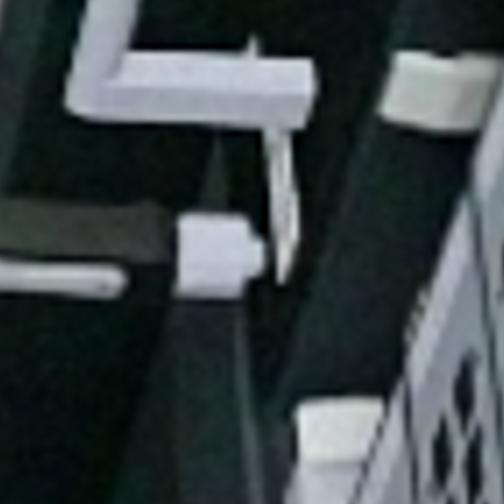

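Call:
move(
  target=[
    [-0.02156,0.00516,0,0,0,0.06667,-1,-1,1,-1,1,-1,0,-0.1,0,0,0,0,0,0,-1,-1,-1,-1,1,-1,0,-0.5],
    [-0.04373,0.00573,0,0,0,0.13333,-1,-1,1,-1,1,-1,0,-0.1,0,0,0,0,0,0,-1,-1,-1,-1,1,-1,0,-0.5],
    [-0.06553,0.00167,0,0,0,0.2,-1,-1,1,-1,1,-1,0,-0.1,0,0,0,0,0,0,-1,-1,-1,-1,1,-1,0,-0.5],
    [-0.086,-0.00683,0,0,0,0.26667,-1,-1,1,-1,1,-1,0,-0.1,0,0,0,0,0,0,-1,-1,-1,-1,1,-1,0,-0.5],
    [-0.10427,-0.0194,0,0,0,0.33333,-1,-1,1,-1,1,-1,0,-0.1,0,0,0,0,0,0,-1,-1,-1,-1,1,-1,0,-0.5],
    [-0.11952,-0.0355,0,0,0,0.4,-1,-1,1,-1,1,-1,0,-0.1,0,0,0,0,0,0,-1,-1,-1,-1,1,-1,0,-0.5],
    [-0.13109,-0.05441,0,0,0,0.46667,-1,-1,1,-1,1,-1,0,-0.1,0,0,0,0,0,0,-1,-1,-1,-1,1,-1,0,-0.5],
  ],
  speed=0.35,
  blend=[0.002,0.002,0.002,0.002,0.002,0.002,0],
)

Call:
move(
  target=[
    [-0.02156,0.00516,0,0,0,0.06667,-1,-1,1,-1,1,-1,0,-0.1,0,0,0,0,0,0,-1,-1,-1,-1,1,-1,0,-0.5],
    [-0.04373,0.00573,0,0,0,0.13333,-1,-1,1,-1,1,-1,0,-0.1,0,0,0,0,0,0,-1,-1,-1,-1,1,-1,0,-0.5],
    [-0.06553,0.00167,0,0,0,0.2,-1,-1,1,-1,1,-1,0,-0.1,0,0,0,0,0,0,-1,-1,-1,-1,1,-1,0,-0.5],
    [-0.086,-0.00683,0,0,0,0.26667,-1,-1,1,-1,1,-1,0,-0.1,0,0,0,0,0,0,-1,-1,-1,-1,1,-1,0,-0.5],
    [-0.10427,-0.0194,0,0,0,0.33333,-1,-1,1,-1,1,-1,0,-0.1,0,0,0,0,0,0,-1,-1,-1,-1,1,-1,0,-0.5],
    [-0.11952,-0.0355,0,0,0,0.4,-1,-1,1,-1,1,-1,0,-0.1,0,0,0,0,0,0,-1,-1,-1,-1,1,-1,0,-0.5],
    [-0.13109,-0.05441,0,0,0,0.46667,-1,-1,1,-1,1,-1,0,-0.1,0,0,0,0,0,0,-1,-1,-1,-1,1,-1,0,-0.5],
  ],
  speed=0.35,
  blend=[0.002,0.002,0.002,0.002,0.002,0.002,0],
)

Call:
move(
  target=[
    [-0.02156,0.00516,0,0,0,0.06667,-1,-1,1,-1,1,-1,0,-0.1,0,0,0,0,0,0,-1,-1,-1,-1,1,-1,0,-0.5],
    [-0.04373,0.00573,0,0,0,0.13333,-1,-1,1,-1,1,-1,0,-0.1,0,0,0,0,0,0,-1,-1,-1,-1,1,-1,0,-0.5],
    [-0.06553,0.00167,0,0,0,0.2,-1,-1,1,-1,1,-1,0,-0.1,0,0,0,0,0,0,-1,-1,-1,-1,1,-1,0,-0.5],
    [-0.086,-0.00683,0,0,0,0.26667,-1,-1,1,-1,1,-1,0,-0.1,0,0,0,0,0,0,-1,-1,-1,-1,1,-1,0,-0.5],
    [-0.10427,-0.0194,0,0,0,0.33333,-1,-1,1,-1,1,-1,0,-0.1,0,0,0,0,0,0,-1,-1,-1,-1,1,-1,0,-0.5],
    [-0.11952,-0.0355,0,0,0,0.4,-1,-1,1,-1,1,-1,0,-0.1,0,0,0,0,0,0,-1,-1,-1,-1,1,-1,0,-0.5],
    [-0.13109,-0.05441,0,0,0,0.46667,-1,-1,1,-1,1,-1,0,-0.1,0,0,0,0,0,0,-1,-1,-1,-1,1,-1,0,-0.5],
  ],
  speed=0.35,
  blend=[0.002,0.002,0.002,0.002,0.002,0.002,0],
)

Scene clock: 278.30 s.
left_arm: end_effector_position=(+0.5800, -0.3264, +0.5242) hand_measured=(-1.000, -1.000, +1.000, -1.000, +1.000, -1.000) hand_load_n=(+0.0, +0.0, +0.0, +0.0, +0.0, +0.0) hand_stopped_by=(target, target, target, target, target, target) hand_force_limit=0.00 hand_speed=-0.10 end_effector_quat_wxyz=(+0.028, +0.707, -0.003, +0.706) | right_arm: end_effector_position=(+0.3974, -0.2074, +0.3321) hand_measured=(-1.000, -1.000, -1.000, -1.000, +1.000, -1.000) hand_load_n=(+0.0, +0.0, +0.0, +0.0, +0.0, +0.0) hand_stopped_by=(target, target, target, target, target, target) hand_force_limit=0.00 hand_speed=-0.50 end_effector_quat_wxyz=(-0.428, +0.892, +0.022, -0.143)
Joint positions: left_arm=[2.807 -1.585 -1.547 3.132 -1.862 -4.748] | right_arm=[-0.835 -0.879 1.003 2.345 1.26 0.536]
Joint torques (N m): left_arm=[-2.92 23.31 32.76 3.06 0.51 2.51] | right_arm=[4.42 -41 -15.18 2.83 -0.83 1.95]
Wrist force (N): left_arm=[1.3 0.5 -10.3] | right_arm=[0.0 -0.2 -0.2]
Wrist torque (N m): left_arm=[0.71 -0.47 0.07] | right_arm=[0.01 -0.03 0.03]
Wrist force, peak (N): left_arm=[1.4 0.4 -10.7] | right_arm=[-0.1 -0.6 -0.2]
Hand target: left_arm +0.5800, -0.3265, +0.5243; +0.028, +0.707, -0.003, +0.706 | right_arm +0.3974, -0.2074, +0.3321; -0.428, +0.892, +0.022, -0.143
Off the commanded pose: left_arm 0.000 m, 0 deg | right_arm 0.000 m, 0 deg.
move: done

Scene clock: 280.93 s.
left_arm: end_effector_position=(+0.5812, -0.2966, +0.4447) hand_measured=(-1.000, -1.000, +1.000, -1.000, +1.000, -1.000) hand_load_n=(+0.0, -0.5, +0.0, +0.0, +0.0, +0.0) hand_stopped_by=(target, target, target, target, target, target) hand_force_limit=0.00 hand_speed=-0.10 end_effector_quat_wxyz=(-0.452, +0.524, -0.475, +0.544) end_effector_velocity=(+0.000, +0.000, -0.001) end_effector_angular_velocity=(+0.005, +0.000, +0.000) | right_arm: end_effector_position=(+0.3974, -0.2074, +0.3321) hand_measured=(-1.000, -1.000, -1.000, -1.000, +1.000, -1.000) hand_load_n=(+0.0, +0.0, +0.0, +0.0, +0.0, +0.0) hand_stopped_by=(target, target, target, target, target, target) hand_force_limit=0.00 hand_speed=-0.50 end_effector_quat_wxyz=(-0.428, +0.892, +0.022, -0.143)
Joint positions: left_arm=[2.831 -1.572 -1.538 3.11 -1.839 -3.282] | right_arm=[-0.835 -0.879 1.003 2.345 1.26 0.536]
Joint velocities: left_arm=[0 -0.001 0 0.001 0 0.005] | right_arm=[within noise]
Joint torques (N m): left_arm=[-8.04 15.07 12.77 3.14 -3.03 2.78] | right_arm=[4.02 -40.73 -16.03 3.02 -0.7 1.8]
Wrist force (N): left_arm=[-0.6 1.4 -5.2] | right_arm=[0.1 -0.4 -0.2]
Wrist torque (N m): left_arm=[0.46 -0.23 -0.27] | right_arm=[-0.01 -0.04 0.03]
Wrist force, peak (N): left_arm=[1.5 0.2 -10.7] | right_arm=[-0.2 -0.7 0.0]
Hand target: left_arm +0.5812, -0.2966, +0.4445; -0.452, +0.524, -0.475, +0.543 | right_arm +0.3974, -0.2074, +0.3321; -0.428, +0.892, +0.022, -0.143
Off the commanded pose: left_arm 0.000 m, 0 deg | right_arm 0.000 m, 0 deg.
move: done

Scene clock: 283.57 s.
left_arm: end_effector_position=(+0.5848, -0.2143, +0.4659) hand_measured=(-1.000, -1.000, +1.000, -1.000, +1.000, -1.000) hand_load_n=(+0.0, +0.0, -1.5, +0.0, +0.0, +0.5) hand_stopped_by=(target, target, target, target, target, target) hand_force_limit=0.00 hand_speed=-0.10 end_effector_quat_wxyz=(+0.700, -0.071, +0.704, -0.101) | right_arm: end_effector_position=(+0.3974, -0.2074, +0.3321) hand_measured=(-1.000, -1.000, -1.000, -1.000, +1.000, -1.000) hand_load_n=(+0.0, +0.0, +0.0, +0.0, +0.0, +0.0) hand_stopped_by=(target, target, target, target, target, target) hand_force_limit=0.00 hand_speed=-0.50 end_effector_quat_wxyz=(-0.428, +0.892, +0.022, -0.143)
Joint positions: left_arm=[2.813 -1.584 -1.5 3.083 -1.857 -1.816] | right_arm=[-0.835 -0.879 1.003 2.345 1.26 0.536]
Joint torques (N m): left_arm=[0.92 30.33 11.81 2.02 -0.06 2.69] | right_arm=[4.69 -41.43 -16.77 2.79 -0.62 2.03]
Wrist force (N): left_arm=[-1.3 2.6 -3.1] | right_arm=[0.0 -0.2 0.0]
Wrist torque (N m): left_arm=[0.26 -0.04 -0.20] | right_arm=[0.01 -0.03 0.03]
Wrist force, peak (N): left_arm=[0.0 1.7 -5.5] | right_arm=[-0.1 -0.6 0.0]
Hand target: left_arm +0.5848, -0.2143, +0.4659; +0.700, -0.071, +0.704, -0.101 | right_arm +0.3974, -0.2074, +0.3321; -0.428, +0.892, +0.022, -0.143
Off the commanded pose: left_arm 0.000 m, 0 deg | right_arm 0.000 m, 0 deg.
move: done

Call:
move(
  target=[0,0,0.01,0,0,0,-1,-1,1,-1,1,-1,0,-0.1,0,0,0,0,0,0,-1,-1,-1,-1,1,-1,0,-0.5],
  speed=0.004,
  stop_force=7,
)

Call:
move(
  target=[
    [-0.02156,0.00516,0.0001,0,0,0.06667,-1,-1,1,-1,1,-1,0,-0.1,0,0,0,0,0,0,-1,-1,-1,-1,1,-1,0,-0.5],
    [-0.04373,0.00573,0.0002,0,0,0.13333,-1,-1,1,-1,1,-1,0,-0.1,0,0,0,0,0,0,-1,-1,-1,-1,1,-1,0,-0.5],
    [-0.06553,0.00167,0.0003,0,0,0.2,-1,-1,1,-1,1,-1,0,-0.1,0,0,0,0,0,0,-1,-1,-1,-1,1,-1,0,-0.5],
    [-0.086,-0.00683,0.0003,0,0,0.26667,-1,-1,1,-1,1,-1,0,-0.1,0,0,0,0,0,0,-1,-1,-1,-1,1,-1,0,-0.5],
    [-0.10427,-0.0194,0.0004,0,0,0.33333,-1,-1,1,-1,1,-1,0,-0.1,0,0,0,0,0,0,-1,-1,-1,-1,1,-1,0,-0.5],
    [-0.11952,-0.0355,0.0004,0,0,0.4,-1,-1,1,-1,1,-1,0,-0.1,0,0,0,0,0,0,-1,-1,-1,-1,1,-1,0,-0.5],
    [-0.13109,-0.05441,0.0005,0,0,0.46667,-1,-1,1,-1,1,-1,0,-0.1,0,0,0,0,0,0,-1,-1,-1,-1,1,-1,0,-0.5],
  ],
  speed=0.35,
  blend=[0.002,0.002,0.002,0.002,0.002,0.002,0],
)

Call:
move(
  target=[
    [-0.02156,0.00516,0.0001,0,0,0.06667,-1,-1,1,-1,1,-1,0,-0.1,0,0,0,0,0,0,-1,-1,-1,-1,1,-1,0,-0.5],
    [-0.04373,0.00573,0.0002,0,0,0.13333,-1,-1,1,-1,1,-1,0,-0.1,0,0,0,0,0,0,-1,-1,-1,-1,1,-1,0,-0.5],
    [-0.06553,0.00167,0.0003,0,0,0.2,-1,-1,1,-1,1,-1,0,-0.1,0,0,0,0,0,0,-1,-1,-1,-1,1,-1,0,-0.5],
    [-0.086,-0.00683,0.0003,0,0,0.26667,-1,-1,1,-1,1,-1,0,-0.1,0,0,0,0,0,0,-1,-1,-1,-1,1,-1,0,-0.5],
    [-0.10427,-0.0194,0.0004,0,0,0.33333,-1,-1,1,-1,1,-1,0,-0.1,0,0,0,0,0,0,-1,-1,-1,-1,1,-1,0,-0.5],
    [-0.11952,-0.0355,0.0004,0,0,0.4,-1,-1,1,-1,1,-1,0,-0.1,0,0,0,0,0,0,-1,-1,-1,-1,1,-1,0,-0.5],
    [-0.13109,-0.05441,0.0005,0,0,0.46667,-1,-1,1,-1,1,-1,0,-0.1,0,0,0,0,0,0,-1,-1,-1,-1,1,-1,0,-0.5],
  ],
  speed=0.35,
  blend=[0.002,0.002,0.002,0.002,0.002,0.002,0],
)

Call:
move(
  target=[0,0,0.01,0,0,0,-1,-1,1,-1,1,-1,0,-0.1,0,0,0,0,0,0,-1,-1,-1,-1,1,-1,0,-0.5],
  speed=0.004,
  stop_force=5,
)

Scene clock: 284.97 s.
left_arm: end_effector_position=(+0.5851, -0.2143, +0.4658) hand_measured=(-1.000, -1.000, +1.000, -1.000, +1.000, -1.000) hand_load_n=(+0.0, +0.0, -1.5, +0.0, +0.0, +0.0) hand_stopped_by=(target, target, target, target, target, target) hand_force_limit=0.00 hand_speed=-0.10 end_effector_quat_wxyz=(+0.700, -0.071, +0.704, -0.101) | right_arm: end_effector_position=(+0.3974, -0.2074, +0.3321) hand_measured=(-1.000, -1.000, -1.000, -1.000, +1.000, -1.000) hand_load_n=(+0.0, +0.0, +0.0, +0.0, +0.0, +0.0) hand_stopped_by=(target, target, target, target, target, target) hand_force_limit=0.00 hand_speed=-0.50 end_effector_quat_wxyz=(-0.428, +0.892, +0.022, -0.143)
Joint positions: left_arm=[2.813 -1.584 -1.499 3.083 -1.857 -1.815] | right_arm=[-0.835 -0.879 1.003 2.345 1.26 0.536]
Joint torques (N m): left_arm=[-8.31 28.82 12.71 3.59 -2.62 2.67] | right_arm=[4.23 -41.67 -16.68 2.76 -0.7 1.82]
Wrist force (N): left_arm=[-2.0 3.3 -10.6] | right_arm=[-0.1 -0.4 0.0]
Wrist torque (N m): left_arm=[0.77 -0.27 -0.35] | right_arm=[-0.03 -0.02 0.02]
Wrist force, peak (N): left_arm=[-2.0 3.5 -14.7] | right_arm=[-0.1 -0.6 0.0]
Hand target: left_arm +0.5851, -0.2143, +0.4658; +0.700, -0.071, +0.704, -0.101 (not the last commanded pose) | right_arm +0.3974, -0.2074, +0.3321; -0.428, +0.892, +0.022, -0.143
Off the commanded pose: left_arm 0.006 m, 0 deg | right_arm 0.000 m, 0 deg.
move: contact (left_arm)

Scene clock: 287.60 s.
left_arm: end_effector_position=(+0.5849, -0.2269, +0.5500) hand_measured=(-1.000, -1.000, +1.000, -1.000, +1.000, -1.000) hand_load_n=(+0.5, +0.0, -4.5, +0.0, +0.0, +0.0) hand_stopped_by=(target, target, target, target, target, target) hand_force_limit=0.00 hand_speed=-0.10 end_effector_quat_wxyz=(+0.588, +0.418, +0.571, +0.393) | right_arm: end_effector_position=(+0.3974, -0.2074, +0.3321) hand_measured=(-1.000, -1.000, -1.000, -1.000, +1.000, -1.000) hand_load_n=(+0.0, +0.0, +0.0, +0.5, +0.0, +0.0) hand_stopped_by=(target, target, target, target, target, target) hand_force_limit=0.00 hand_speed=-0.50 end_effector_quat_wxyz=(-0.428, +0.892, +0.022, -0.143)
Joint positions: left_arm=[2.786 -1.6 -1.499 3.099 -1.883 -0.35] | right_arm=[-0.835 -0.879 1.003 2.345 1.26 0.536]
Joint torques (N m): left_arm=[10.05 26.78 18.42 1.38 3.98 2.52] | right_arm=[4.73 -41.14 -16.59 2.86 -0.68 1.88]
Wrist force (N): left_arm=[1.3 4.3 -15.5] | right_arm=[0.1 -0.4 -0.1]
Wrist torque (N m): left_arm=[0.90 -0.41 0.16] | right_arm=[-0.02 -0.04 0.03]
Wrist force, peak (N): left_arm=[1.8 4.6 -15.6] | right_arm=[0.0 -0.6 0.0]
Hand target: left_arm +0.5849, -0.2269, +0.5500; +0.588, +0.418, +0.571, +0.393 | right_arm +0.3974, -0.2074, +0.3321; -0.428, +0.892, +0.022, -0.143
Off the commanded pose: left_arm 0.000 m, 0 deg | right_arm 0.000 m, 0 deg.
move: done

Scene clock: 290.23 s.
left_arm: end_effector_position=(+0.5815, -0.3119, +0.5462) hand_measured=(-1.000, -1.000, +1.000, -1.000, +1.000, -1.000) hand_load_n=(+0.0, +0.0, -3.5, +0.0, +0.0, -0.5) hand_stopped_by=(target, target, target, target, target, target) hand_force_limit=0.00 hand_speed=-0.10 end_effector_quat_wxyz=(+0.174, +0.692, +0.144, +0.685) | right_arm: end_effector_position=(+0.3974, -0.2074, +0.3321) hand_measured=(-1.000, -1.000, -1.000, -1.000, +1.000, -1.000) hand_load_n=(+0.0, +0.5, +0.0, +0.0, +0.0, +0.0) hand_stopped_by=(target, target, target, target, target, target) hand_force_limit=0.00 hand_speed=-0.50 end_effector_quat_wxyz=(-0.428, +0.892, +0.022, -0.143)
Joint positions: left_arm=[2.798 -1.593 -1.537 3.129 -1.871 1.116] | right_arm=[-0.835 -0.879 1.003 2.345 1.26 0.536]
Joint torques (N m): left_arm=[6.52 17.42 21.62 2.54 1.25 2.98] | right_arm=[4.65 -40.82 -16.58 2.95 -0.77 1.87]
Wrist force (N): left_arm=[6.6 3.5 -23.6] | right_arm=[0.1 -0.2 -0.1]
Wrist torque (N m): left_arm=[1.37 -0.57 0.40] | right_arm=[0.00 -0.04 0.03]
Wrist force, peak (N): left_arm=[6.2 3.4 -24.0] | right_arm=[-0.1 -0.7 -0.1]
Hand target: left_arm +0.5815, -0.3119, +0.5463; +0.174, +0.692, +0.144, +0.685 | right_arm +0.3974, -0.2074, +0.3321; -0.428, +0.892, +0.022, -0.143
Off the commanded pose: left_arm 0.000 m, 0 deg | right_arm 0.000 m, 0 deg.
move: done

Scene clock: 291.27 s.
left_arm: end_effector_position=(+0.5817, -0.3119, +0.5463) hand_measured=(-1.000, -1.000, +1.000, -1.000, +1.000, -1.000) hand_load_n=(+0.0, +0.0, -3.5, +0.0, +0.0, -0.5) hand_stopped_by=(target, target, target, target, target, target) hand_force_limit=0.00 hand_speed=-0.10 end_effector_quat_wxyz=(+0.174, +0.692, +0.144, +0.685) | right_arm: end_effector_position=(+0.3974, -0.2074, +0.3321) hand_measured=(-1.000, -1.000, -1.000, -1.000, +1.000, -1.000) hand_load_n=(+0.0, +0.0, +0.0, +0.0, +0.0, +0.0) hand_stopped_by=(target, target, target, target, target, target) hand_force_limit=0.00 hand_speed=-0.50 end_effector_quat_wxyz=(-0.428, +0.892, +0.022, -0.143)
Joint positions: left_arm=[2.799 -1.593 -1.537 3.129 -1.871 1.117] | right_arm=[-0.835 -0.879 1.003 2.345 1.26 0.536]
Joint torques (N m): left_arm=[-2.38 18.7 9.25 2.98 -2.6 0.64] | right_arm=[4.23 -41.34 -16.88 2.91 -0.61 1.9]
Wrist force (N): left_arm=[7.7 3.5 -29.7] | right_arm=[-0.1 -0.6 -0.1]
Wrist torque (N m): left_arm=[1.73 -0.83 0.38] | right_arm=[-0.06 -0.01 0.01]
Wrist force, peak (N): left_arm=[6.5 3.2 -34.3] | right_arm=[-0.1 -0.6 -0.1]
Hand target: left_arm +0.5817, -0.3119, +0.5463; +0.174, +0.692, +0.144, +0.685 (not the last commanded pose) | right_arm +0.3974, -0.2074, +0.3321; -0.428, +0.892, +0.022, -0.143
Off the commanded pose: left_arm 0.006 m, 0 deg | right_arm 0.000 m, 0 deg.
move: contact (left_arm)


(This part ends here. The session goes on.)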